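# Carry the empty paper bag onto the marked square

## Task

Lift the empty paper bag well above the table and carry it so that all of it ends up inside the marked square. Set it down standing upright and open, not crumpled, at its full height, with its rim pushed in only slightly more than it was at the start. Dropping the bag at any point means failure.

## Robot and tools

ROBOT. Two arms, left_arm and right_arm, each ending in a five-digit style dexterous hand (three fingers plus a thumb). The right arm has a right hand; the left arm has its mirror image. Each hand has a hand point that moves with the palm. In the right hand's hand-point axes, +z runs along the straight fingers toward the tips, +y points out of the palm face, and +x runs across the palm away from the thumb. On the left hand, +x points toward the thumb instead. A rigid mast sticks out near the wrist on the palm side and can strike objects.

FRAMES. The scene frame has its origin at table-top height, midway between the nominal arm bases, with +z up and +x out over the table. left_arm sits on the +y side. Calibrated bases: left_arm at (-0.053, +0.421, +0.037) m and right_arm at (+0.002, -0.476, +0.037) m, each turned slightly about z. Every hand position, quaternion, velocity and wrist-camera pose in the results is in that arm's own base frame. cam_high and the table use the scene frame. Motion offsets are expressed in the axes of that arm's current Hand target.

ROW LAYOUT. One row has 48 numbers, all between -1 and 1, with both arms included even if only one moves. Order: left dx, dy, dz, rx, ry, rz; then 16 left-hand hinge goals; then left current_limit and speed; then the same 24 numbers for the right arm. The six pose numbers are an offset from the arm's Hand target at the start of the action or move, never from the previous row. 1.0 equals 0.6 m for dx/dy/dz and 180 degrees for rx/ry/rz, and rx, ry, rz form a single rotation vector. Sending all six as 0 re-requests the current Hand target. Orientation commands are clipped to within 32 degrees of the measured orientation at each control step.

HAND NUMBERS. Hinge order: index_mcp, index_abd, index_pip, index_dip, middle_mcp, middle_abd, middle_pip, middle_dip, ring_mcp, ring_abd, ring_pip, ring_dip, thumb_cmc, thumb_axl, thumb_mcp, thumb_ipl. These are absolute goal angles, scaled linearly between each hinge's two stops; they are not offsets. Toward +1, _mcp, _pip and _dip curl a finger toward the palm. The straight settings are -0.75, -0.58 and -0.70, and _abd is straight at 0. thumb_cmc at +1 brings the thumb in front of the palm (straight at -0.71). Because a 0 is itself a goal, keep a hand unchanged by sending back its hand_goal, hand_current_limit and hand_speed. current_limit maps -1..+1 onto 0..550 mA, with a floor of 11 mA. speed sets the set-point rate as (speed+1)/2 of 8.5 rad/s. At start these are +0.4 and -0.6. A finger presses only when its goal lies past the object's surface.

TOOLS.
execute_actions(actions, cameras): actions is a list of actions, each up to 15 rows at 1/30 s per row. A short action keeps its last row until 15 steps are used. Send an empty list to get camera images and all fields.
move(target, speed, blend, stop_force, zero, blocking, cameras): straight-line paths to one 48-number row, or to a list of up to 15 rows. Every row is an offset from the same starting Hand targets. speed is in m/s, 0.002 to 3.6, default 0.25; rotation is limited to twice that in rad/s. blend (m) rounds corners in a list. stop_force (3 to 120 N, shared by both arms) ends an arm's path when its wrist sensor feels that much push. It is unreliable while the hand turns, and it cannot be combined with blocking=false. zero (default true) re-zeroes the sensor first. The result adds a move: line, e.g. done, off_target, moving, held or fault, plus limits such as paced or held. Paths do not avoid obstacles, are capped at 10 s, and should not pass close to an arm's own base.
wait(seconds 0 to 10): the arms keep their last command.
stop: brakes a running move.
zoom_image(camera, region [x0,y0,x1,y1] pixels, max 504x504): closer look at cam_high, cam_left_wrist or cam_right_wrist from the latest images.
zero_wrist_force(arm): re-zeroes that arm's force/torque sensor.
finished_scene: ends the scene for good.

RESULTS. Each arm reports end_effector_position (m), quat_wxyz, velocities, Hand target (the last commanded pose after clipping), joint positions and torques, and Wrist force/torque along the hand-point axes, with a third line showing the peak force. Hand fields are hand_goal, hand_measured, hand_current_ma, hand_state (moving/goal/blocked/overload), hand_current_limit and hand_speed. The hand can settle short of its Hand target. A following action, even all zeros, asks for the target again; if it still falls short, send the remaining distance.

CAMERAS. cam_high is 896x504 and fixed. cam_left_wrist and cam_right_wrist are 616x616 fisheye cameras on the wrists. Calibration is given, with small errors.

AVOID. Outside force of roughly 150 N on an arm, or joint torque past its limit (wrist joints 25.7 N m), stops that arm for 10 s. Even a small overshoot into a firm contact can cause this, so approach slowly. A hand motor that stays at 495 mA or more for 5 s shuts down for 10 s. Motors overheat when holding loads or stretched out, and at 85 °C the arm brakes for 30 to 60 s. Keep the arms from pressing on or hitting each other, and keep either hand from gripping the other's fingers, because a clearance check does not always prevent contact. Do not drop the bag, let go while it is moving, crush it, or let anything fall off the table. Objects may occasionally be nudged by outside pushes.

Each tool is called after "Emit:" by a JSON object that holds its "fn" and its "kwargs", one argument or row to a line.

## Session

Emit:
{"fn": "execute_actions", "kwargs": {
  "actions": []
}}

Scene clock: 0.00 s.
left_arm: end_effector_position=(+0.2861, +0.5799, +0.1633) hand_goal=(-0.754, +0.000, -0.576, -0.696, -0.754, +0.000, -0.576, -0.696, -0.754, +0.000, -0.576, -0.696, -0.714, -0.678, -0.226, -0.168) hand_measured=(-0.754, +0.000, -0.576, -0.696, -0.754, +0.000, -0.576, -0.696, -0.754, +0.000, -0.576, -0.696, -0.714, -0.678, -0.226, -0.168) hand_current_ma=(+0, +0, +0, +0, +0, +0, +0, +0, +0, +0, +0, +0, +0, +0, +0, +0) hand_state=(goal, goal, goal, goal, overload, goal, goal, goal, goal, goal, goal, goal, goal, goal, goal, goal) hand_current_limit=0.40 hand_speed=-0.60 end_effector_quat_wxyz=(-0.393, +0.453, +0.768, +0.224) | right_arm: end_effector_position=(+0.6726, -0.4553, +0.0679) hand_goal=(-0.754, +0.000, -0.576, -0.696, -0.754, +0.000, -0.576, -0.696, -0.754, +0.000, -0.576, -0.696, -0.714, -0.678, -0.226, -0.168) hand_measured=(-0.754, +0.000, -0.576, -0.696, -0.754, +0.000, -0.576, -0.696, -0.754, +0.000, -0.576, -0.696, -0.714, -0.678, -0.226, -0.168) hand_current_ma=(+0, +0, +0, +0, +0, +0, +0, +0, +0, +0, +0, +0, +0, +0, +0, +0) hand_state=(goal, goal, goal, goal, goal, goal, goal, goal, goal, goal, goal, goal, goal, goal, goal, goal) hand_current_limit=0.40 hand_speed=-0.60 end_effector_quat_wxyz=(+0.242, -0.261, +0.869, -0.342)
Joint positions: left_arm=[4.29 -1.99 -2.157 0.111 2.282 0.904] | right_arm=[-0.85 -0.758 1.473 -3.143 -1.429 3.343]
Joint velocities: within noise
Joint torques (N m): no reading
Wrist force (N): no reading
Wrist torque (N m): no reading
Wrist force, peak (N): no reading
Hand target: left_arm +0.2861, +0.5799, +0.1633; -0.393, +0.453, +0.768, +0.224 | right_arm +0.6726, -0.4553, +0.0679; +0.242, -0.261, +0.869, -0.342

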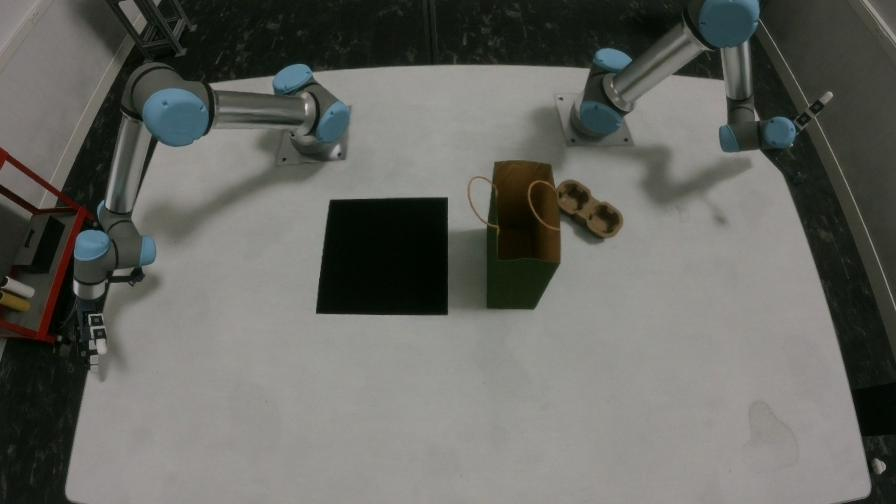

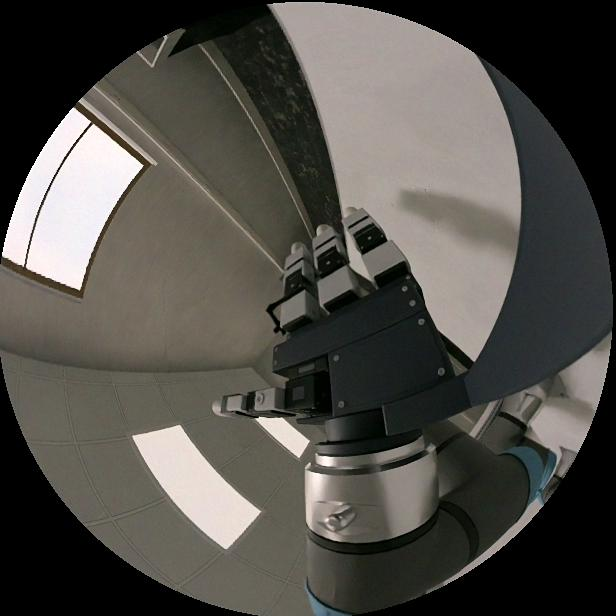

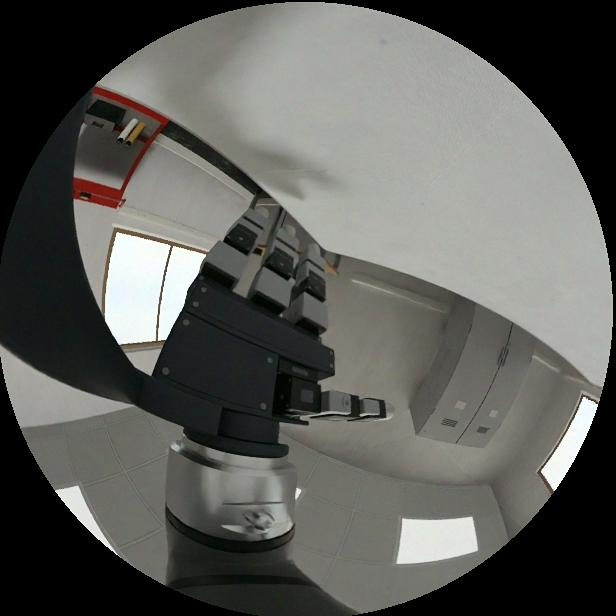

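Emit:
{"fn": "zoom_image", "kwargs": {
  "camera": "cam_high",
  "region": [420, 130, 660, 330]
}}

Emit:
{"fn": "zoom_image", "kwargs": {
  "camera": "cam_high",
  "region": [460, 150, 580, 250]
}}

Scaled by 2.100 from the camera's 896x504 image, which has a finer 1280x720 frame.

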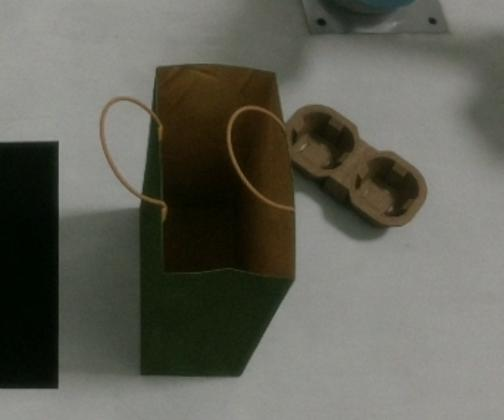

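Scaled by 4.200 from the camera's 896x504 image, which has a finer 1280x720 frame.

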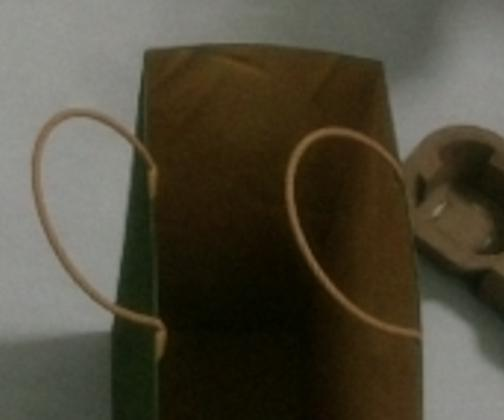

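Emit:
{"fn": "move", "kwargs": {
  "target": [0,0,0,0,0,0,-0.754,0,-0.576,-0.696,-0.754,0,-0.576,-0.696,-0.754,0,-0.576,-0.696,-0.714,-0.678,-0.226,-0.168,0.4,-0.6,-0.4353,-0.0008,-0.6872,-0.4605,0.0885,0.2543,-0.137,0,-0.576,-0.696,0.616,0,0.591,-0.406,0.616,0,0.591,-0.406,-0.714,-0.678,-0.226,-0.168,0.4,-0.7],
  "speed": 0.4,
  "cameras": ["all"]
}}

Scene clock: 287.43 s.
left_arm: end_effector_position=(+0.2861, +0.5799, +0.1633) hand_goal=(-0.754, +0.000, -0.576, -0.696, -0.754, +0.000, -0.576, -0.696, -0.754, +0.000, -0.576, -0.696, -0.714, -0.678, -0.226, -0.168) hand_measured=(-0.754, +0.000, -0.576, -0.696, -0.754, +0.000, -0.576, -0.696, -0.754, +0.000, -0.576, -0.696, -0.714, -0.678, -0.226, -0.168) hand_current_ma=(+3, +1, -2, +0, +0, +1, -2, +0, +3, +1, -2, +0, -1, +2, +2, +1) hand_state=(goal, goal, goal, goal, overload, goal, goal, goal, goal, goal, goal, goal, goal, goal, goal, goal) hand_current_limit=0.40 hand_speed=-0.60 end_effector_quat_wxyz=(-0.393, +0.453, +0.768, +0.224) | right_arm: end_effector_position=(+0.6202, -0.1003, +0.3988) hand_goal=(-0.138, +0.000, -0.576, -0.696, +0.616, +0.000, +0.590, -0.406, +0.616, +0.000, +0.590, -0.406, -0.714, -0.678, -0.226, -0.168) hand_measured=(-0.146, +0.000, -0.576, -0.696, +0.606, +0.000, +0.588, -0.408, +0.606, +0.000, +0.588, -0.408, -0.718, -0.678, -0.224, -0.168) hand_current_ma=(-8, +0, +0, +0, -10, +0, +0, -1, -10, +0, +0, -1, -2, +0, +1, +0) hand_state=(goal, goal, goal, goal, goal, goal, goal, goal, goal, goal, goal, goal, goal, goal, goal, goal) hand_current_limit=0.40 hand_speed=-0.70 end_effector_quat_wxyz=(+0.008, +0.020, +0.924, +0.382)
Joint positions: left_arm=[4.29 -1.99 -2.157 0.111 2.282 0.904] | right_arm=[-0.701 -1.135 1.121 -1.009 -0.977 3.883]
Joint torques (N m): left_arm=[0.09 33.99 15.27 2.92 1.1 -0.32] | right_arm=[-11.89 -32.38 -21.44 0.33 1.85 -0.46]
Wrist force (N): left_arm=[0.1 0.2 -0.1] | right_arm=[-2.7 0.4 0.6]
Wrist torque (N m): left_arm=[0.03 -0.02 0.01] | right_arm=[-0.08 0.37 0.08]
Wrist force, peak (N): left_arm=[0.1 0.5 -0.3] | right_arm=[-2.2 2.0 0.9]
Hand target: left_arm +0.2861, +0.5799, +0.1633; -0.393, +0.453, +0.768, +0.224 | right_arm +0.6202, -0.1004, +0.3988; +0.008, +0.020, +0.924, +0.382
Off the commanded pose: left_arm 0.000 m, 0 deg | right_arm 0.000 m, 0 deg.
move: done
camera_calibration:
cam_right_wrist: T_world_to_cam=[[0.790256, 0.451854, 0.413912, -0.57146], [0.405765, -0.892029, 0.199097, -0.47344], [0.459184, 0.0106132, -0.888278, 0.193487], [0, 0, 0, 1]] pos_world=[0.554859, -0.166159, 0.502665]

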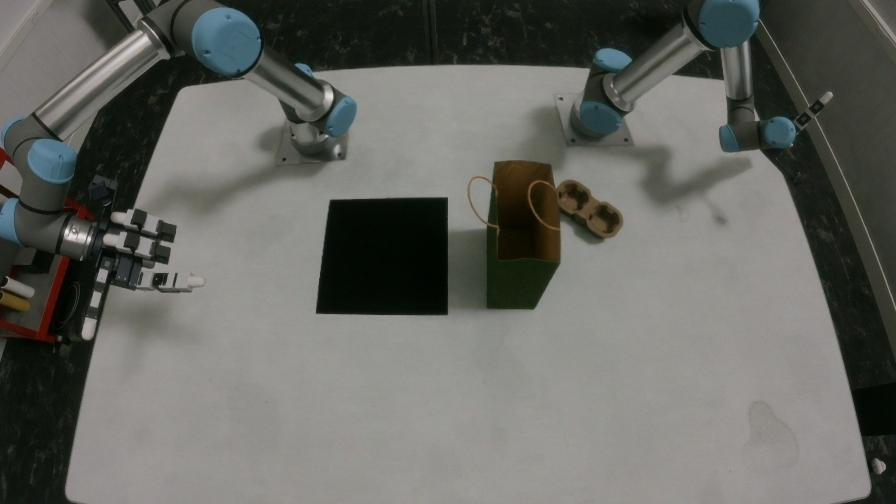

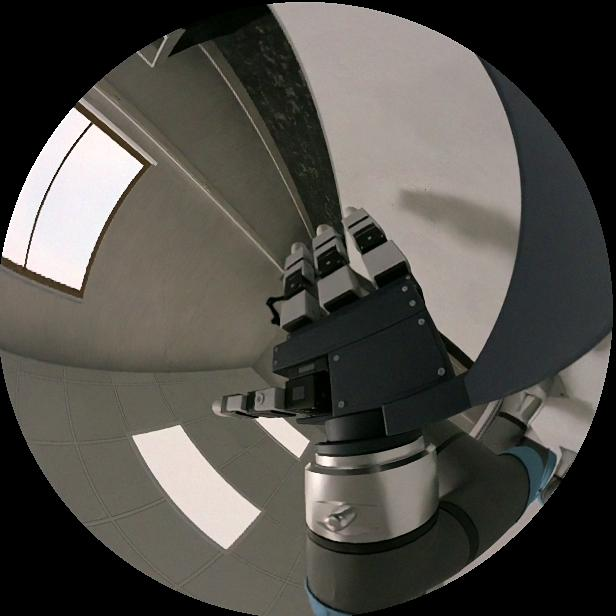

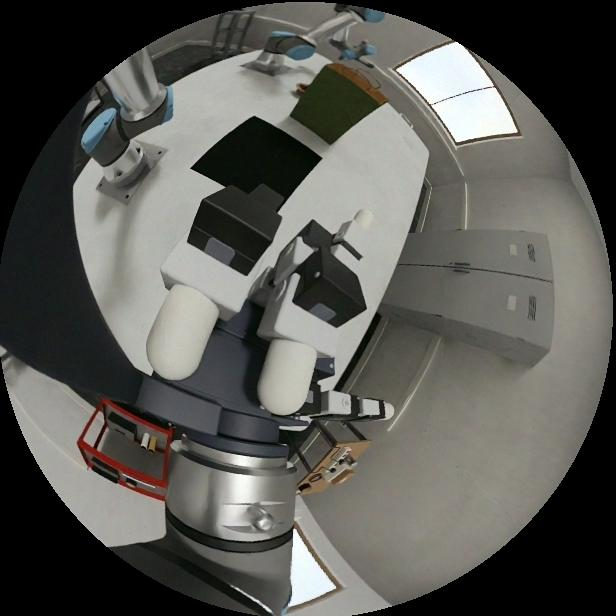

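Emit:
{"fn": "move", "kwargs": {
  "target": [0,0,0,0,0,0,-0.754,0,-0.576,-0.696,-0.754,0,-0.576,-0.696,-0.754,0,-0.576,-0.696,-0.714,-0.678,-0.226,-0.168,0.4,-0.6,0.310,0.4433,0.5583,0,0,0,-0.138,0,-0.576,-0.696,0.616,0,0.590,-0.406,0.616,0,0.590,-0.406,-0.714,-0.678,-0.226,-0.168,0.4,-0.7],
  "speed": 0.4,
  "cameras": ["cam_high","cam_right_wrist"]
}}

Emit:
{"fn": "zoom_image", "kwargs": {
  "camera": "cam_high",
  "region": [380, 120, 600, 300]
}}

Emit:
{"fn": "zoom_image", "kwargs": {
  "camera": "cam_right_wrist",
  "region": [180, 60, 480, 360]
}}

Scene clock: 308.10 s.
left_arm: end_effector_position=(+0.2861, +0.5799, +0.1633) hand_goal=(-0.754, +0.000, -0.576, -0.696, -0.754, +0.000, -0.576, -0.696, -0.754, +0.000, -0.576, -0.696, -0.714, -0.678, -0.226, -0.168) hand_measured=(-0.754, +0.000, -0.576, -0.696, -0.754, +0.000, -0.576, -0.696, -0.754, +0.000, -0.576, -0.696, -0.714, -0.678, -0.226, -0.168) hand_current_ma=(+3, +1, -2, +0, +0, +1, -2, +0, +3, +1, -2, +0, -1, +2, +2, +1) hand_state=(goal, goal, goal, goal, overload, goal, goal, goal, goal, goal, goal, goal, goal, goal, goal, goal) hand_current_limit=0.40 hand_speed=-0.60 end_effector_quat_wxyz=(-0.393, +0.453, +0.768, +0.224) | right_arm: end_effector_position=(+0.4528, +0.3321, +0.3497) hand_goal=(-0.138, +0.000, -0.576, -0.696, +0.616, +0.000, +0.590, -0.406, +0.616, +0.000, +0.590, -0.406, -0.714, -0.678, -0.226, -0.168) hand_measured=(-0.148, +0.000, -0.576, -0.696, +0.610, +0.000, +0.590, -0.408, +0.610, +0.000, +0.590, -0.408, -0.720, -0.678, -0.224, -0.168) hand_current_ma=(-8, +0, +0, +0, -5, +0, +0, -1, -5, +0, +0, -1, -3, +0, +1, +0) hand_state=(goal, goal, goal, goal, goal, goal, goal, goal, goal, goal, goal, goal, goal, goal, goal, goal) hand_current_limit=0.40 hand_speed=-0.70 end_effector_quat_wxyz=(+0.008, +0.020, +0.924, +0.382) end_effector_velocity=(+0.000, +0.001, +0.001) end_effector_angular_velocity=(+0.001, -0.001, -0.002)
Joint positions: left_arm=[4.29 -1.99 -2.157 0.111 2.282 0.904] | right_arm=[-0.054 -1.702 2.042 -1.9 -0.786 4.698]
Joint velocities: left_arm=[within noise] | right_arm=[0.002 0 0 -0.005 0.001 0.005]
Joint torques (N m): left_arm=[-0.65 33.42 15.09 2.86 1.2 -0.25] | right_arm=[9.76 -21.15 -26.54 -4.09 2.88 1.73]
Wrist force (N): left_arm=[0.2 0.2 0.2] | right_arm=[-2.6 0.5 0.6]
Wrist torque (N m): left_arm=[-0.01 -0.01 0.01] | right_arm=[-0.07 0.35 0.02]
Wrist force, peak (N): left_arm=[0.1 0.6 0.2] | right_arm=[-3.7 -1.7 -1.0]
Hand target: left_arm +0.2861, +0.5799, +0.1633; -0.393, +0.453, +0.768, +0.224 | right_arm +0.4528, +0.3322, +0.3498; +0.008, +0.020, +0.924, +0.382
Off the commanded pose: left_arm 0.000 m, 0 deg | right_arm 0.000 m, 0 deg.
move: done
camera_calibration:
cam_right_wrist: T_world_to_cam=[[0.790551, 0.451489, 0.413747, -0.614172], [0.405554, -0.892212, 0.198704, -0.0097168], [0.458863, 0.0107114, -0.888442, 0.222324], [0, 0, 0, 1]] pos_world=[0.387459, 0.266241, 0.453564]
Images, in order (width x height): cam_high 896x504, cam_right_wrist 616x616.

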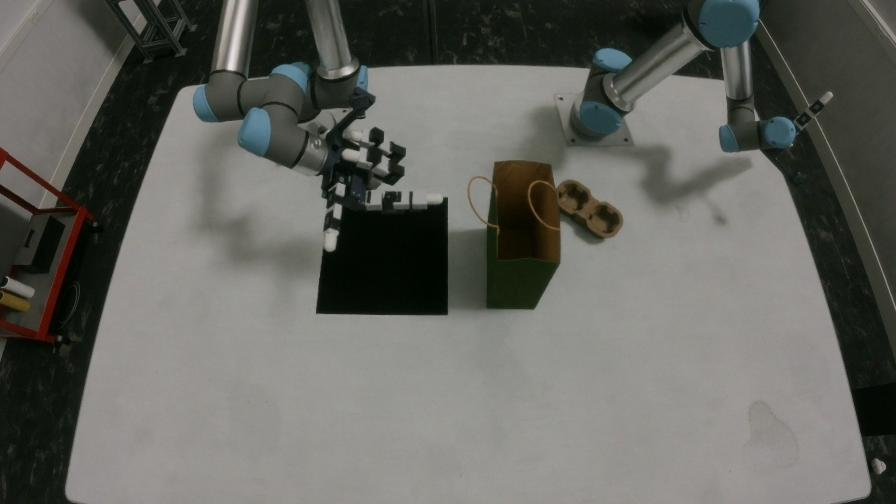

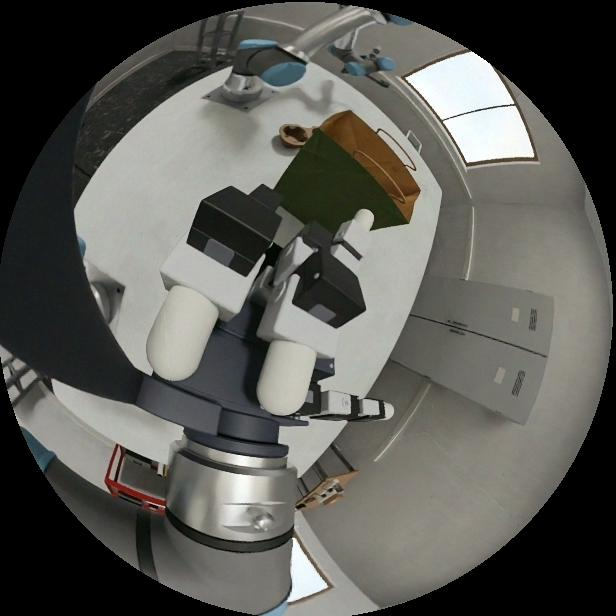

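Scaled by 2.291 from the camera's 896x504 image, which has a finer 1280x720 frame.

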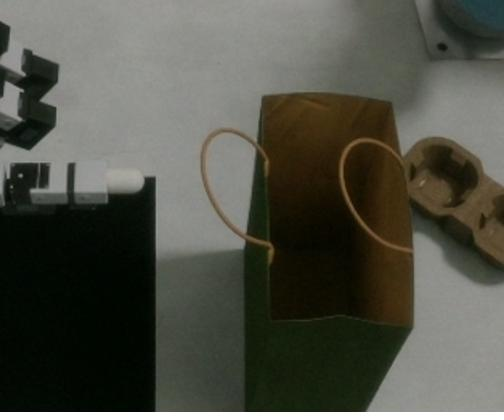

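Scaled by 1.680 from the camera's 616x616 image, which has a finer 880x880 frame.

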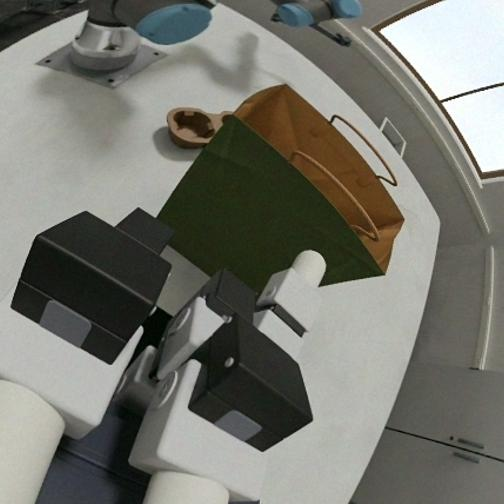

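Emit:
{"fn": "zoom_image", "kwargs": {
  "camera": "cam_right_wrist",
  "region": [300, 90, 450, 240]
}}

Emit:
{"fn": "zoom_image", "kwargs": {
  "camera": "cam_high",
  "region": [420, 150, 580, 250]
}}

Scaled by 3.360 from the camera's 616x616 image, which has a finer 880x880 frame.

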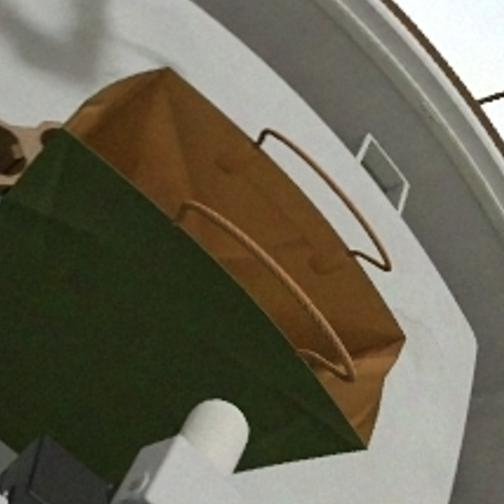

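Scaled by 3.150 from the camera's 896x504 image, which has a finer 1280x720 frame.

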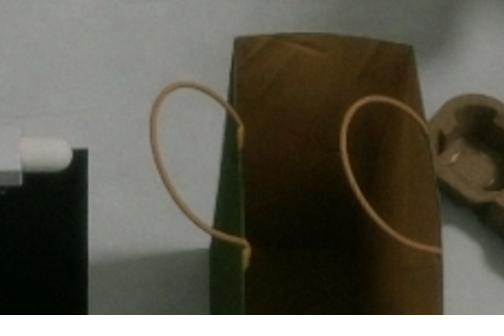

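Emit:
{"fn": "move", "kwargs": {
  "target": [0,0,0,0,0,0,-0.754,0,-0.576,-0.696,-0.754,0,-0.576,-0.696,-0.754,0,-0.576,-0.696,-0.714,-0.678,-0.226,-0.168,0.4,-0.6,0,0.1355,0.1709,0,0,0,-0.138,0,-0.576,-0.696,0.616,0,0.590,-0.406,0.616,0,0.590,-0.406,-0.714,-0.678,-0.226,-0.168,0.4,-0.7],
  "speed": 0.12,
  "cameras": ["cam_high","cam_right_wrist"]
}}

Emit:
{"fn": "zoom_image", "kwargs": {
  "camera": "cam_high",
  "region": [420, 150, 580, 250]
}}

Emit:
{"fn": "zoom_image", "kwargs": {
  "camera": "cam_right_wrist",
  "region": [250, 60, 450, 260]
}}

Scene clock: 399.37 s.
left_arm: end_effector_position=(+0.2861, +0.5799, +0.1633) hand_goal=(-0.754, +0.000, -0.576, -0.696, -0.754, +0.000, -0.576, -0.696, -0.754, +0.000, -0.576, -0.696, -0.714, -0.678, -0.226, -0.168) hand_measured=(-0.754, +0.000, -0.576, -0.696, -0.754, +0.000, -0.576, -0.696, -0.754, +0.000, -0.576, -0.696, -0.714, -0.678, -0.226, -0.168) hand_current_ma=(+3, +1, -2, +0, +0, +1, -2, +0, +3, +1, -2, +0, -1, +2, +2, +1) hand_state=(goal, goal, goal, goal, overload, goal, goal, goal, goal, goal, goal, goal, goal, goal, goal, goal) hand_current_limit=0.40 hand_speed=-0.60 end_effector_quat_wxyz=(-0.393, +0.453, +0.768, +0.224) | right_arm: end_effector_position=(+0.4584, +0.4620, +0.3348) hand_goal=(-0.138, +0.000, -0.576, -0.696, +0.616, +0.000, +0.590, -0.406, +0.616, +0.000, +0.590, -0.406, -0.714, -0.678, -0.226, -0.168) hand_measured=(-0.148, +0.000, -0.576, -0.696, +0.610, +0.000, +0.590, -0.408, +0.610, +0.000, +0.590, -0.408, -0.720, -0.678, -0.224, -0.168) hand_current_ma=(-8, +0, +0, +0, -5, +0, +0, -1, -5, +0, +0, -1, -3, +0, +1, +0) hand_state=(goal, goal, goal, goal, goal, goal, goal, goal, goal, goal, goal, goal, goal, goal, goal, goal) hand_current_limit=0.40 hand_speed=-0.70 end_effector_quat_wxyz=(+0.008, +0.020, +0.924, +0.382)
Joint positions: left_arm=[4.29 -1.99 -2.157 0.111 2.282 0.904] | right_arm=[0.239 -1.513 1.979 -2.308 -0.825 5.101]
Joint torques (N m): left_arm=[-0.17 33.75 14.32 2.91 1.19 -0.14] | right_arm=[0.23 -17.38 -13.36 -3.79 2.71 0.99]
Wrist force (N): left_arm=[0.2 0.1 0.0] | right_arm=[-2.7 0.3 0.9]
Wrist torque (N m): left_arm=[-0.01 -0.01 0.01] | right_arm=[-0.12 0.37 0.06]
Wrist force, peak (N): left_arm=[0.2 0.6 -0.1] | right_arm=[-2.5 1.4 2.1]
Hand target: left_arm +0.2861, +0.5799, +0.1633; -0.393, +0.453, +0.768, +0.224 | right_arm +0.4584, +0.4621, +0.3347; +0.008, +0.020, +0.924, +0.382
Off the commanded pose: left_arm 0.000 m, 0 deg | right_arm 0.000 m, 0 deg.
move: done
camera_calibration:
cam_right_wrist: T_world_to_cam=[[0.790439, 0.451485, 0.413965, -0.671132], [0.405547, -0.892213, 0.198714, 0.10687], [0.459061, 0.0108113, -0.888339, 0.204962], [0, 0, 0, 1]] pos_world=[0.393058, 0.396141, 0.438664]
Images, in order (width x height): cam_high 896x504, cam_right_wrist 616x616.

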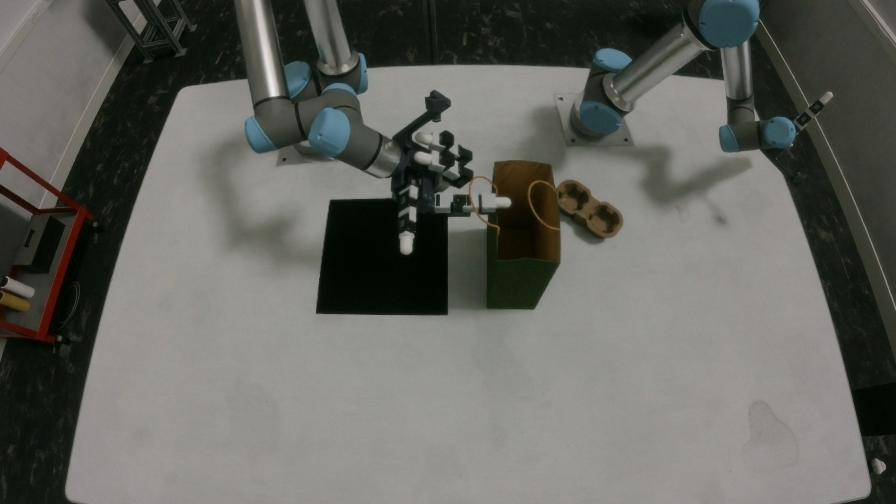

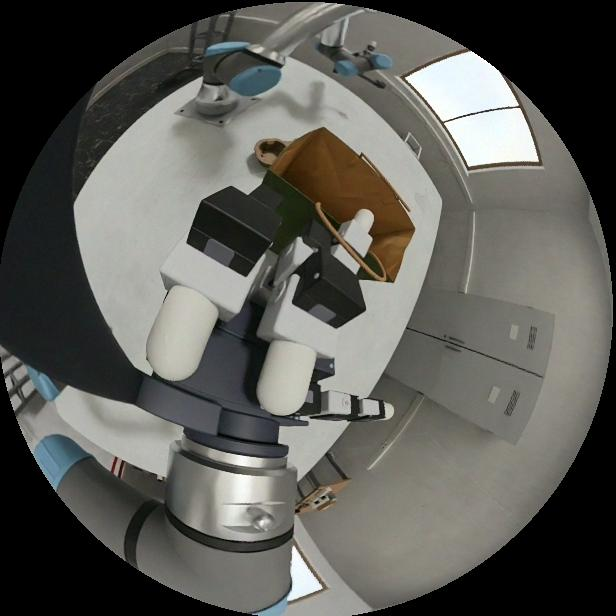

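Scaled by 3.150 from the camera's 896x504 image, which has a finer 1280x720 frame.

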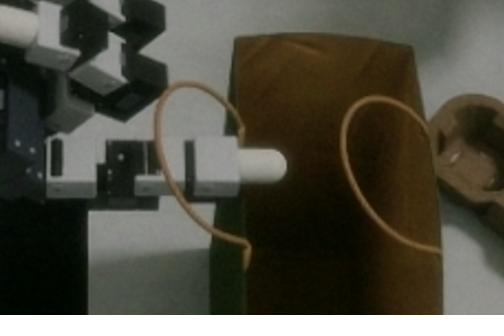

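Scaled by 2.520 from the camera's 616x616 image, which has a finer 880x880 frame.

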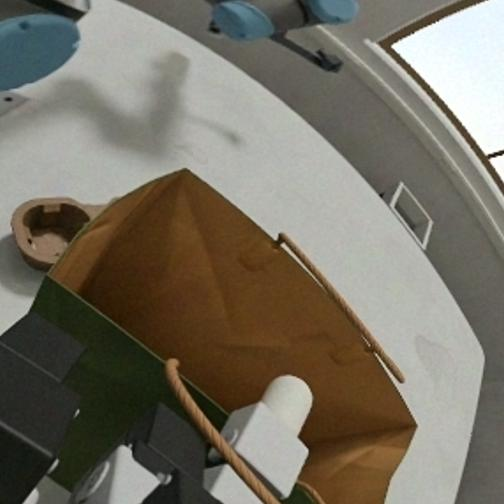

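Emit:
{"fn": "move", "kwargs": {
  "target": [0,0,0,0,0,0,-0.754,0,-0.576,-0.696,-0.754,0,-0.576,-0.696,-0.754,0,-0.576,-0.696,-0.714,-0.678,-0.226,-0.168,0.4,-0.6,-0.0033,0.092,0.0966,0,0,0,-0.138,0,-0.576,-0.696,0.616,0,0.590,-0.406,0.616,0,0.590,-0.406,-0.714,-0.678,-0.226,-0.168,0.4,-0.7],
  "speed": 0.08,
  "cameras": ["cam_high","cam_right_wrist"]
}}

Emit:
{"fn": "zoom_image", "kwargs": {
  "camera": "cam_high",
  "region": [420, 150, 580, 250]
}}

Emit:
{"fn": "zoom_image", "kwargs": {
  "camera": "cam_right_wrist",
  "region": [250, 100, 450, 300]
}}

Scene clock: 414.77 s.
left_arm: end_effector_position=(+0.2861, +0.5799, +0.1633) hand_goal=(-0.754, +0.000, -0.576, -0.696, -0.754, +0.000, -0.576, -0.696, -0.754, +0.000, -0.576, -0.696, -0.714, -0.678, -0.226, -0.168) hand_measured=(-0.754, +0.000, -0.576, -0.696, -0.754, +0.000, -0.576, -0.696, -0.754, +0.000, -0.576, -0.696, -0.714, -0.678, -0.226, -0.168) hand_current_ma=(+3, +1, -2, +0, +0, +1, -2, +0, +3, +1, -2, +0, -1, +2, +2, +1) hand_state=(goal, goal, goal, goal, overload, goal, goal, goal, goal, goal, goal, goal, goal, goal, goal, goal) hand_current_limit=0.40 hand_speed=-0.60 end_effector_quat_wxyz=(-0.393, +0.453, +0.768, +0.224) | right_arm: end_effector_position=(+0.4638, +0.5420, +0.3328) hand_goal=(-0.138, +0.000, -0.576, -0.696, +0.616, +0.000, +0.590, -0.406, +0.616, +0.000, +0.590, -0.406, -0.714, -0.678, -0.226, -0.168) hand_measured=(-0.148, +0.000, -0.576, -0.696, +0.610, +0.000, +0.590, -0.408, +0.610, +0.000, +0.590, -0.408, -0.720, -0.678, -0.224, -0.168) hand_current_ma=(-8, +0, +0, +0, -5, +0, +0, -1, -5, +0, +0, -1, -3, +0, +1, +0) hand_state=(goal, goal, goal, goal, goal, goal, goal, goal, goal, goal, goal, goal, goal, goal, goal, goal) hand_current_limit=0.40 hand_speed=-0.70 end_effector_quat_wxyz=(+0.008, +0.020, +0.924, +0.382)
Joint positions: left_arm=[4.29 -1.99 -2.157 0.111 2.282 0.904] | right_arm=[0.389 -1.377 1.862 -2.452 -0.874 5.29]
Joint torques (N m): left_arm=[-0.64 34.75 14.59 2.97 1.34 0.02] | right_arm=[-11.43 -32.52 -10.78 -1.3 2.74 -1.78]
Wrist force (N): left_arm=[0.2 0.2 0.3] | right_arm=[-2.7 0.8 0.3]
Wrist torque (N m): left_arm=[-0.02 0.00 0.01] | right_arm=[-0.06 0.37 0.07]
Wrist force, peak (N): left_arm=[0.1 0.6 0.1] | right_arm=[-2.9 0.9 1.2]
Hand target: left_arm +0.2861, +0.5799, +0.1633; -0.393, +0.453, +0.768, +0.224 | right_arm +0.4639, +0.5419, +0.3327; +0.008, +0.020, +0.924, +0.382
Off the commanded pose: left_arm 0.000 m, 0 deg | right_arm 0.000 m, 0 deg.
move: done
camera_calibration:
cam_right_wrist: T_world_to_cam=[[0.790439, 0.451485, 0.413965, -0.710605], [0.405547, -0.892213, 0.198714, 0.176385], [0.459061, 0.0108113, -0.888339, 0.199753], [0, 0, 0, 1]] pos_world=[0.398458, 0.476041, 0.436564]
Images, in order (width x height): cam_high 896x504, cam_right_wrist 616x616.

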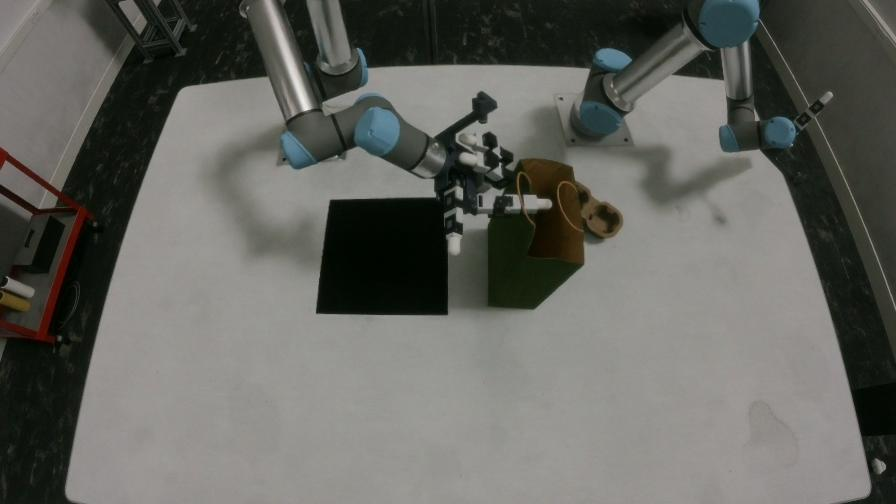

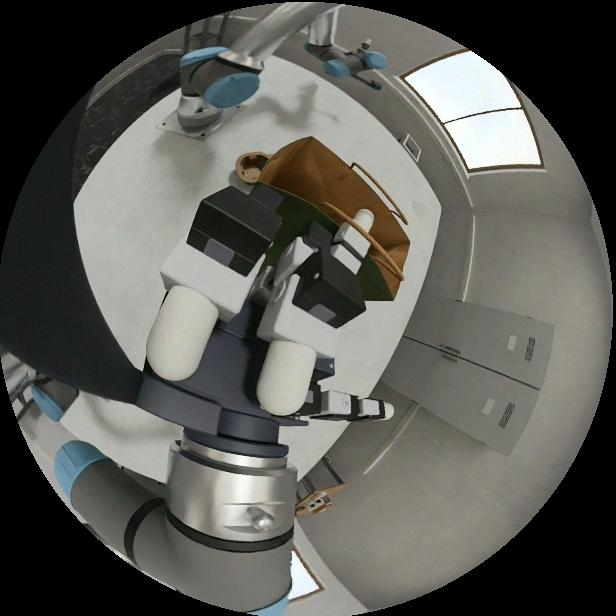

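Scaled by 3.150 from the camera's 896x504 image, which has a finer 1280x720 frame.

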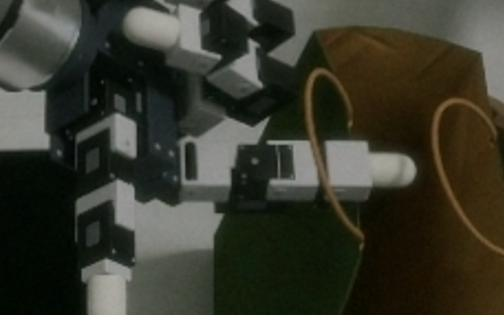

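Scaled by 2.520 from the camera's 616x616 image, which has a finer 880x880 frame.

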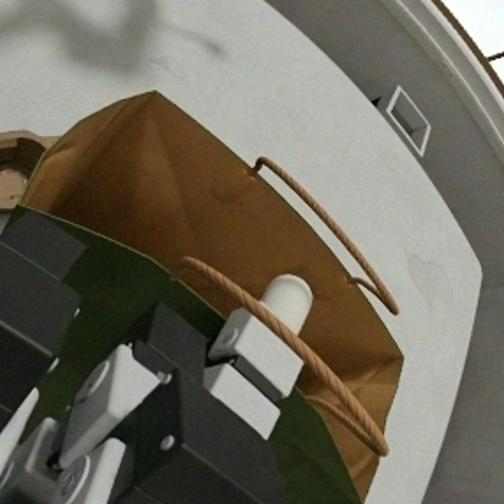

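Emit:
{"fn": "move", "kwargs": {
  "target": [0,0,0,0,0,0,-0.754,0,-0.576,-0.696,-0.754,0,-0.576,-0.696,-0.754,0,-0.576,-0.696,-0.714,-0.678,-0.226,-0.168,0.4,-0.6,0,-0.0766,-0.0766,0,0,0,-0.138,0,-0.576,-0.696,0.616,0,0.590,-0.406,0.616,0,0.590,-0.406,-0.714,-0.678,-0.226,-0.168,0.4,-0.7],
  "speed": 0.1,
  "cameras": ["cam_high","cam_right_wrist"]
}}

Emit:
{"fn": "zoom_image", "kwargs": {
  "camera": "cam_high",
  "region": [420, 150, 580, 250]
}}

Emit:
{"fn": "zoom_image", "kwargs": {
  "camera": "cam_right_wrist",
  "region": [250, 100, 450, 300]
}}

Scene clock: 467.23 s.
left_arm: end_effector_position=(+0.2861, +0.5799, +0.1633) hand_goal=(-0.754, +0.000, -0.576, -0.696, -0.754, +0.000, -0.576, -0.696, -0.754, +0.000, -0.576, -0.696, -0.714, -0.678, -0.226, -0.168) hand_measured=(-0.754, +0.000, -0.576, -0.696, -0.754, +0.000, -0.576, -0.696, -0.754, +0.000, -0.576, -0.696, -0.714, -0.678, -0.226, -0.168) hand_current_ma=(+3, +1, -2, +0, +0, +1, -2, +0, +3, +1, -2, +0, -1, +2, +2, +1) hand_state=(goal, goal, goal, goal, overload, goal, goal, goal, goal, goal, goal, goal, goal, goal, goal, goal) hand_current_limit=0.40 hand_speed=-0.60 end_effector_quat_wxyz=(-0.393, +0.453, +0.768, +0.224) | right_arm: end_effector_position=(+0.4611, +0.4770, +0.3327) hand_goal=(-0.138, +0.000, -0.576, -0.696, +0.616, +0.000, +0.590, -0.406, +0.616, +0.000, +0.590, -0.406, -0.714, -0.678, -0.226, -0.168) hand_measured=(-0.148, +0.000, -0.576, -0.696, +0.610, +0.000, +0.590, -0.408, +0.610, +0.000, +0.590, -0.408, -0.720, -0.678, -0.224, -0.168) hand_current_ma=(-9, +0, +0, +0, -5, +0, +0, -1, -5, +0, +0, -1, -3, +0, +1, +0) hand_state=(goal, goal, goal, goal, goal, goal, goal, goal, goal, goal, goal, goal, goal, goal, goal, goal) hand_current_limit=0.40 hand_speed=-0.70 end_effector_quat_wxyz=(+0.008, +0.020, +0.924, +0.382)
Joint positions: left_arm=[4.29 -1.99 -2.157 0.111 2.282 0.904] | right_arm=[0.268 -1.483 1.96 -2.344 -0.833 5.139]
Joint torques (N m): left_arm=[0.22 34.72 15.16 2.98 1.35 -0.02] | right_arm=[1.63 -24.52 -29.17 -3.65 -0.19 -0.09]
Wrist force (N): left_arm=[0.1 0.2 -0.1] | right_arm=[-2.6 0.0 1.0]
Wrist torque (N m): left_arm=[0.04 -0.02 0.01] | right_arm=[-0.16 0.35 -0.11]
Wrist force, peak (N): left_arm=[0.1 0.6 0.0] | right_arm=[-2.8 1.3 1.2]
Hand target: left_arm +0.2861, +0.5799, +0.1633; -0.393, +0.453, +0.768, +0.224 | right_arm +0.4611, +0.4770, +0.3328; +0.008, +0.020, +0.924, +0.382
Off the commanded pose: left_arm 0.000 m, 0 deg | right_arm 0.000 m, 0 deg.
move: done
camera_calibration:
cam_right_wrist: T_world_to_cam=[[0.790598, 0.451341, 0.41382, -0.679109], [0.405464, -0.892286, 0.198556, 0.119707], [0.458862, 0.0108109, -0.888442, 0.201819], [0, 0, 0, 1]] pos_world=[0.395758, 0.411141, 0.436564]
Images, in order (width x height): cam_high 896x504, cam_right_wrist 616x616.

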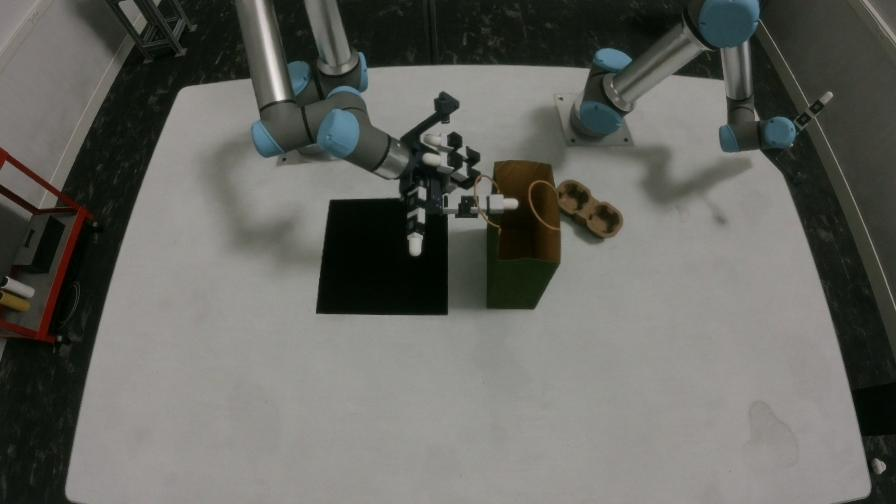

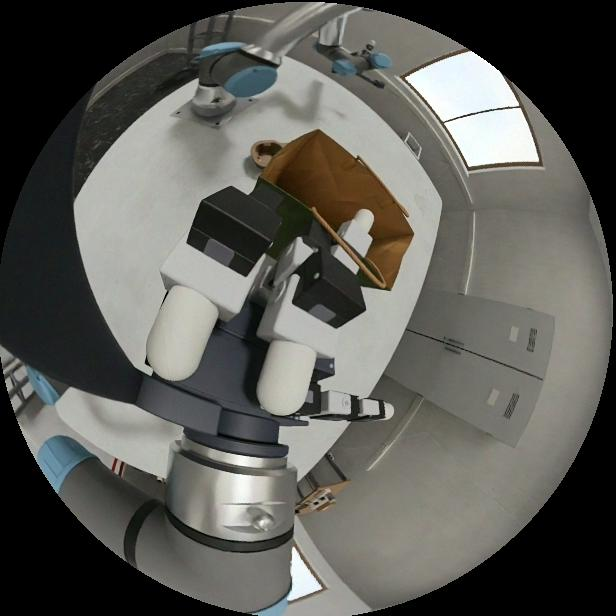

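Scaled by 3.150 from the camera's 896x504 image, which has a finer 1280x720 frame.

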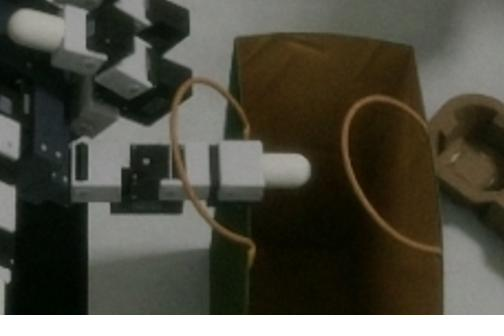

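Scaled by 2.520 from the camera's 616x616 image, which has a finer 880x880 frame.

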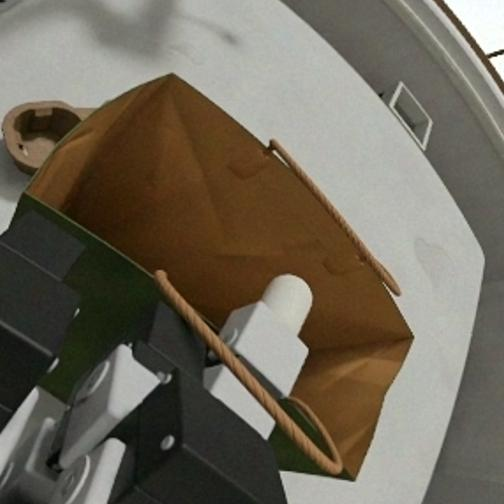

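Emit:
{"fn": "move", "kwargs": {
  "target": [0,0,0,0,0,0,-0.754,0,-0.576,-0.696,-0.754,0,-0.576,-0.696,-0.754,0,-0.576,-0.696,-0.714,-0.678,-0.226,-0.168,0.4,-0.6,0,0.0542,-0.0542,0,0,0,-0.411,0,-0.576,-0.696,0.616,0,0.590,-0.406,0.616,0,0.590,-0.406,-0.714,-0.678,-0.226,-0.168,0.4,-0.92],
  "speed": 0.08,
  "cameras": ["cam_high","cam_right_wrist"]
}}

Emit:
{"fn": "zoom_image", "kwargs": {
  "camera": "cam_high",
  "region": [420, 150, 580, 250]
}}

Emit:
{"fn": "zoom_image", "kwargs": {
  "camera": "cam_right_wrist",
  "region": [250, 100, 450, 300]
}}

Scene clock: 480.77 s.
left_arm: end_effector_position=(+0.2861, +0.5799, +0.1633) hand_goal=(-0.754, +0.000, -0.576, -0.696, -0.754, +0.000, -0.576, -0.696, -0.754, +0.000, -0.576, -0.696, -0.714, -0.678, -0.226, -0.168) hand_measured=(-0.754, +0.000, -0.576, -0.696, -0.754, +0.000, -0.576, -0.696, -0.754, +0.000, -0.576, -0.696, -0.714, -0.678, -0.226, -0.168) hand_current_ma=(+3, +1, -2, +0, +0, +1, -2, +0, +3, +1, -2, +0, -1, +2, +2, +1) hand_state=(goal, goal, goal, goal, overload, goal, goal, goal, goal, goal, goal, goal, goal, goal, goal, goal) hand_current_limit=0.40 hand_speed=-0.60 end_effector_quat_wxyz=(-0.393, +0.453, +0.768, +0.224) | right_arm: end_effector_position=(+0.4611, +0.4770, +0.3788) hand_goal=(-0.412, +0.000, -0.576, -0.696, +0.616, +0.000, +0.590, -0.406, +0.616, +0.000, +0.590, -0.406, -0.714, -0.678, -0.226, -0.168) hand_measured=(-0.420, +0.000, -0.576, -0.696, +0.610, +0.000, +0.590, -0.408, +0.610, +0.000, +0.590, -0.408, -0.720, -0.678, -0.224, -0.168) hand_current_ma=(-6, +0, +0, +0, -5, +0, +0, -1, -5, +0, +0, -1, -3, +0, +1, +0) hand_state=(goal, goal, goal, goal, goal, goal, goal, goal, goal, goal, goal, goal, goal, goal, goal, goal) hand_current_limit=0.40 hand_speed=-0.92 end_effector_quat_wxyz=(+0.008, +0.020, +0.924, +0.382)
Joint positions: left_arm=[4.29 -1.99 -2.157 0.111 2.282 0.904] | right_arm=[0.268 -1.529 1.881 -2.219 -0.833 5.139]
Joint torques (N m): left_arm=[0.17 33.86 15.08 2.87 1.35 0.06] | right_arm=[9.27 -16.61 -13.66 -1.72 0.87 -1.79]
Wrist force (N): left_arm=[0.3 0.1 0.2] | right_arm=[-2.7 0.2 1.0]
Wrist torque (N m): left_arm=[0.00 -0.04 0.02] | right_arm=[-0.14 0.37 -0.07]
Wrist force, peak (N): left_arm=[-0.1 0.5 0.4] | right_arm=[-3.1 -0.2 1.3]
Hand target: left_arm +0.2861, +0.5799, +0.1633; -0.393, +0.453, +0.768, +0.224 | right_arm +0.4610, +0.4770, +0.3787; +0.008, +0.020, +0.924, +0.382
Off the commanded pose: left_arm 0.000 m, 0 deg | right_arm 0.000 m, 0 deg.
move: done
camera_calibration:
cam_right_wrist: T_world_to_cam=[[0.790439, 0.451485, 0.413965, -0.698174], [0.405547, -0.892213, 0.198714, 0.110455], [0.459061, 0.0108113, -0.888339, 0.242693], [0, 0, 0, 1]] pos_world=[0.395658, 0.411141, 0.482664]
Images, in order (width x height): cam_high 896x504, cam_right_wrist 616x616.

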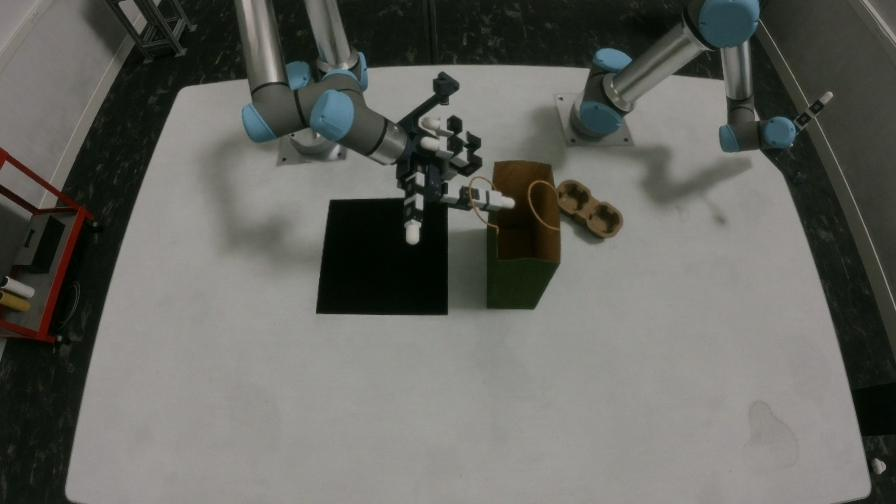

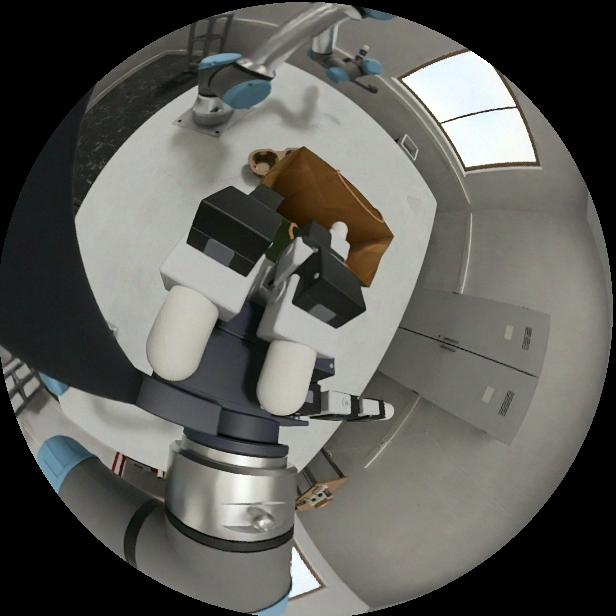

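Scaled by 3.150 from the camera's 896x504 image, which has a finer 1280x720 frame.

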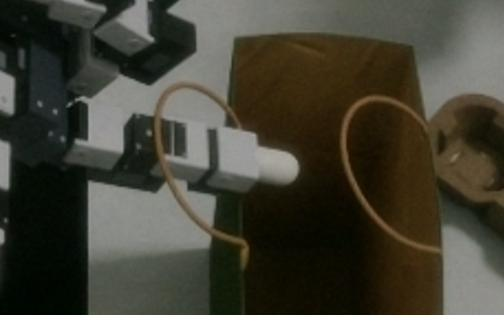

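Scaled by 2.520 from the camera's 616x616 image, which has a finer 880x880 frame.

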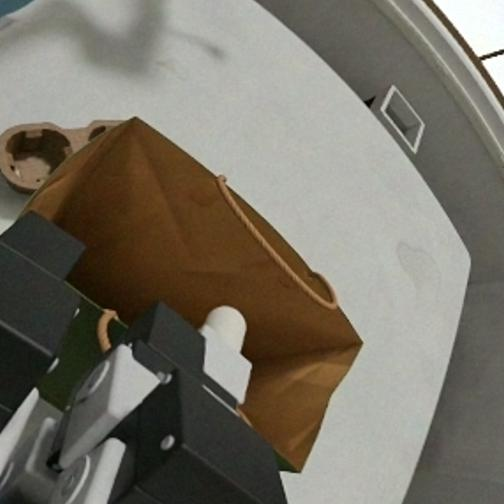

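Emit:
{"fn": "move", "kwargs": {
  "target": [0,0,0,0,0,0,-0.754,0,-0.576,-0.696,-0.754,0,-0.576,-0.696,-0.754,0,-0.576,-0.696,-0.714,-0.678,-0.226,-0.168,0.4,-0.6,0,0.0589,0.0589,0,0,0,-0.412,0,-0.576,-0.696,0.616,0,0.590,-0.406,0.616,0,0.590,-0.406,-0.714,-0.678,-0.226,-0.168,0.4,-0.92],
  "speed": 0.08,
  "cameras": ["cam_high","cam_right_wrist"]
}}

Emit:
{"fn": "zoom_image", "kwargs": {
  "camera": "cam_high",
  "region": [420, 150, 580, 250]
}}

Emit:
{"fn": "zoom_image", "kwargs": {
  "camera": "cam_right_wrist",
  "region": [250, 100, 450, 300]
}}

Scene clock: 490.87 s.
left_arm: end_effector_position=(+0.2861, +0.5799, +0.1633) hand_goal=(-0.754, +0.000, -0.576, -0.696, -0.754, +0.000, -0.576, -0.696, -0.754, +0.000, -0.576, -0.696, -0.714, -0.678, -0.226, -0.168) hand_measured=(-0.754, +0.000, -0.576, -0.696, -0.754, +0.000, -0.576, -0.696, -0.754, +0.000, -0.576, -0.696, -0.714, -0.678, -0.226, -0.168) hand_current_ma=(+3, +1, -2, +0, +0, +1, -2, +0, +3, +1, -2, +0, -1, +2, +2, +1) hand_state=(goal, goal, goal, goal, overload, goal, goal, goal, goal, goal, goal, goal, goal, goal, goal, goal) hand_current_limit=0.40 hand_speed=-0.60 end_effector_quat_wxyz=(-0.393, +0.453, +0.768, +0.224) | right_arm: end_effector_position=(+0.4632, +0.5270, +0.3788) hand_goal=(-0.412, +0.000, -0.576, -0.696, +0.616, +0.000, +0.590, -0.406, +0.616, +0.000, +0.590, -0.406, -0.714, -0.678, -0.226, -0.168) hand_measured=(-0.420, +0.000, -0.576, -0.696, +0.610, +0.000, +0.590, -0.408, +0.610, +0.000, +0.590, -0.408, -0.720, -0.678, -0.224, -0.168) hand_current_ma=(-7, +0, +0, +0, -5, +0, +0, -1, -5, +0, +0, -1, -3, +0, +1, +0) hand_state=(goal, goal, goal, goal, goal, goal, goal, goal, goal, goal, goal, goal, goal, goal, goal, goal) hand_current_limit=0.40 hand_speed=-0.92 end_effector_quat_wxyz=(+0.008, +0.020, +0.924, +0.382)
Joint positions: left_arm=[4.29 -1.99 -2.157 0.111 2.282 0.904] | right_arm=[0.362 -1.448 1.812 -2.31 -0.864 5.258]
Joint torques (N m): left_arm=[-0.36 34.92 14.62 2.87 1.41 0.01] | right_arm=[-11.31 -30.68 -12.04 -1.29 2.48 -1.77]
Wrist force (N): left_arm=[0.2 0.3 -0.1] | right_arm=[-2.5 0.3 0.9]
Wrist torque (N m): left_arm=[0.04 -0.02 0.01] | right_arm=[-0.14 0.35 0.08]
Wrist force, peak (N): left_arm=[0.3 0.5 0.2] | right_arm=[-3.0 0.2 1.1]
Hand target: left_arm +0.2861, +0.5799, +0.1633; -0.393, +0.453, +0.768, +0.224 | right_arm +0.4632, +0.5269, +0.3787; +0.008, +0.020, +0.924, +0.382
Off the commanded pose: left_arm 0.000 m, 0 deg | right_arm 0.000 m, 0 deg.
move: done
camera_calibration:
cam_right_wrist: T_world_to_cam=[[0.790422, 0.451522, 0.413957, -0.722407], [0.40558, -0.892194, 0.198731, 0.154074], [0.459062, 0.0108114, -0.888339, 0.241054], [0, 0, 0, 1]] pos_world=[0.397858, 0.461041, 0.482564]
Images, in order (width x height): cam_high 896x504, cam_right_wrist 616x616.

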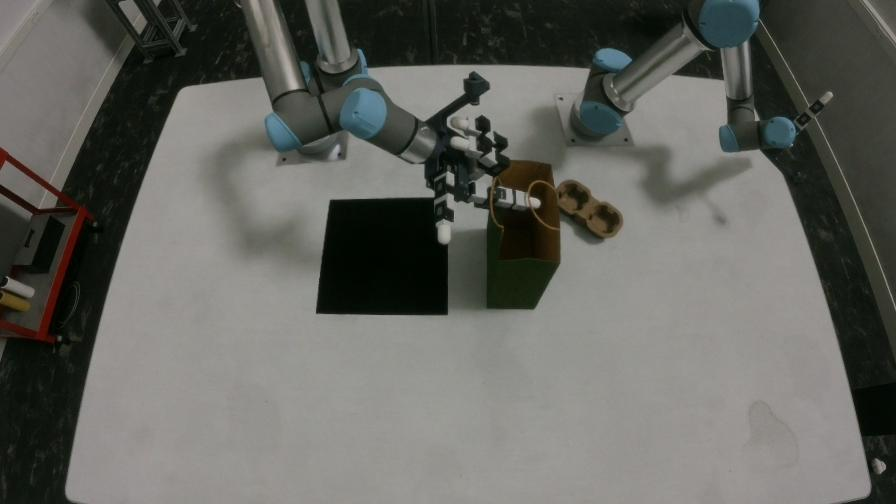

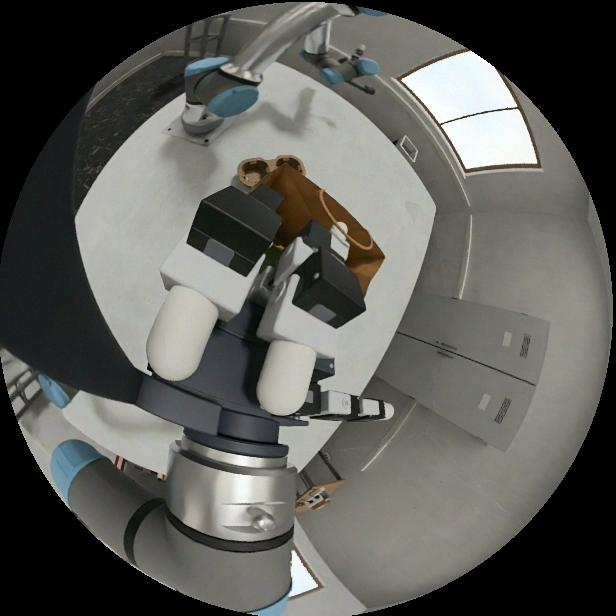

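Scaled by 3.150 from the camera's 896x504 image, which has a finer 1280x720 frame.

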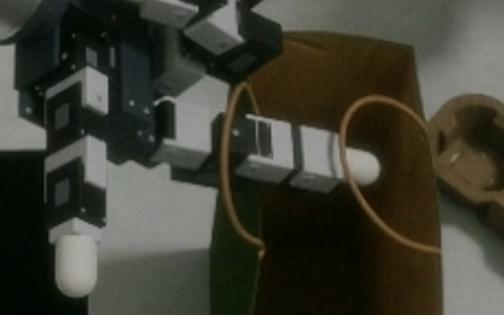

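Scaled by 2.520 from the camera's 616x616 image, which has a finer 880x880 frame.

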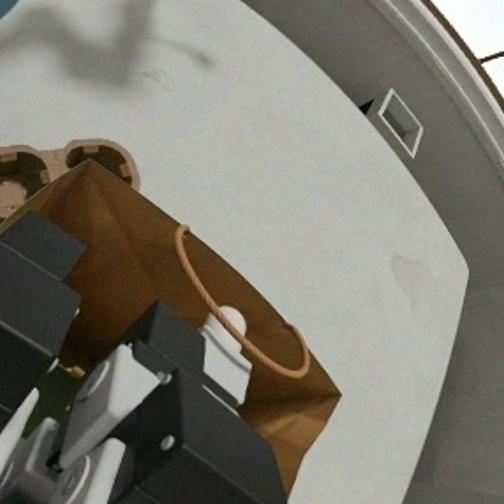

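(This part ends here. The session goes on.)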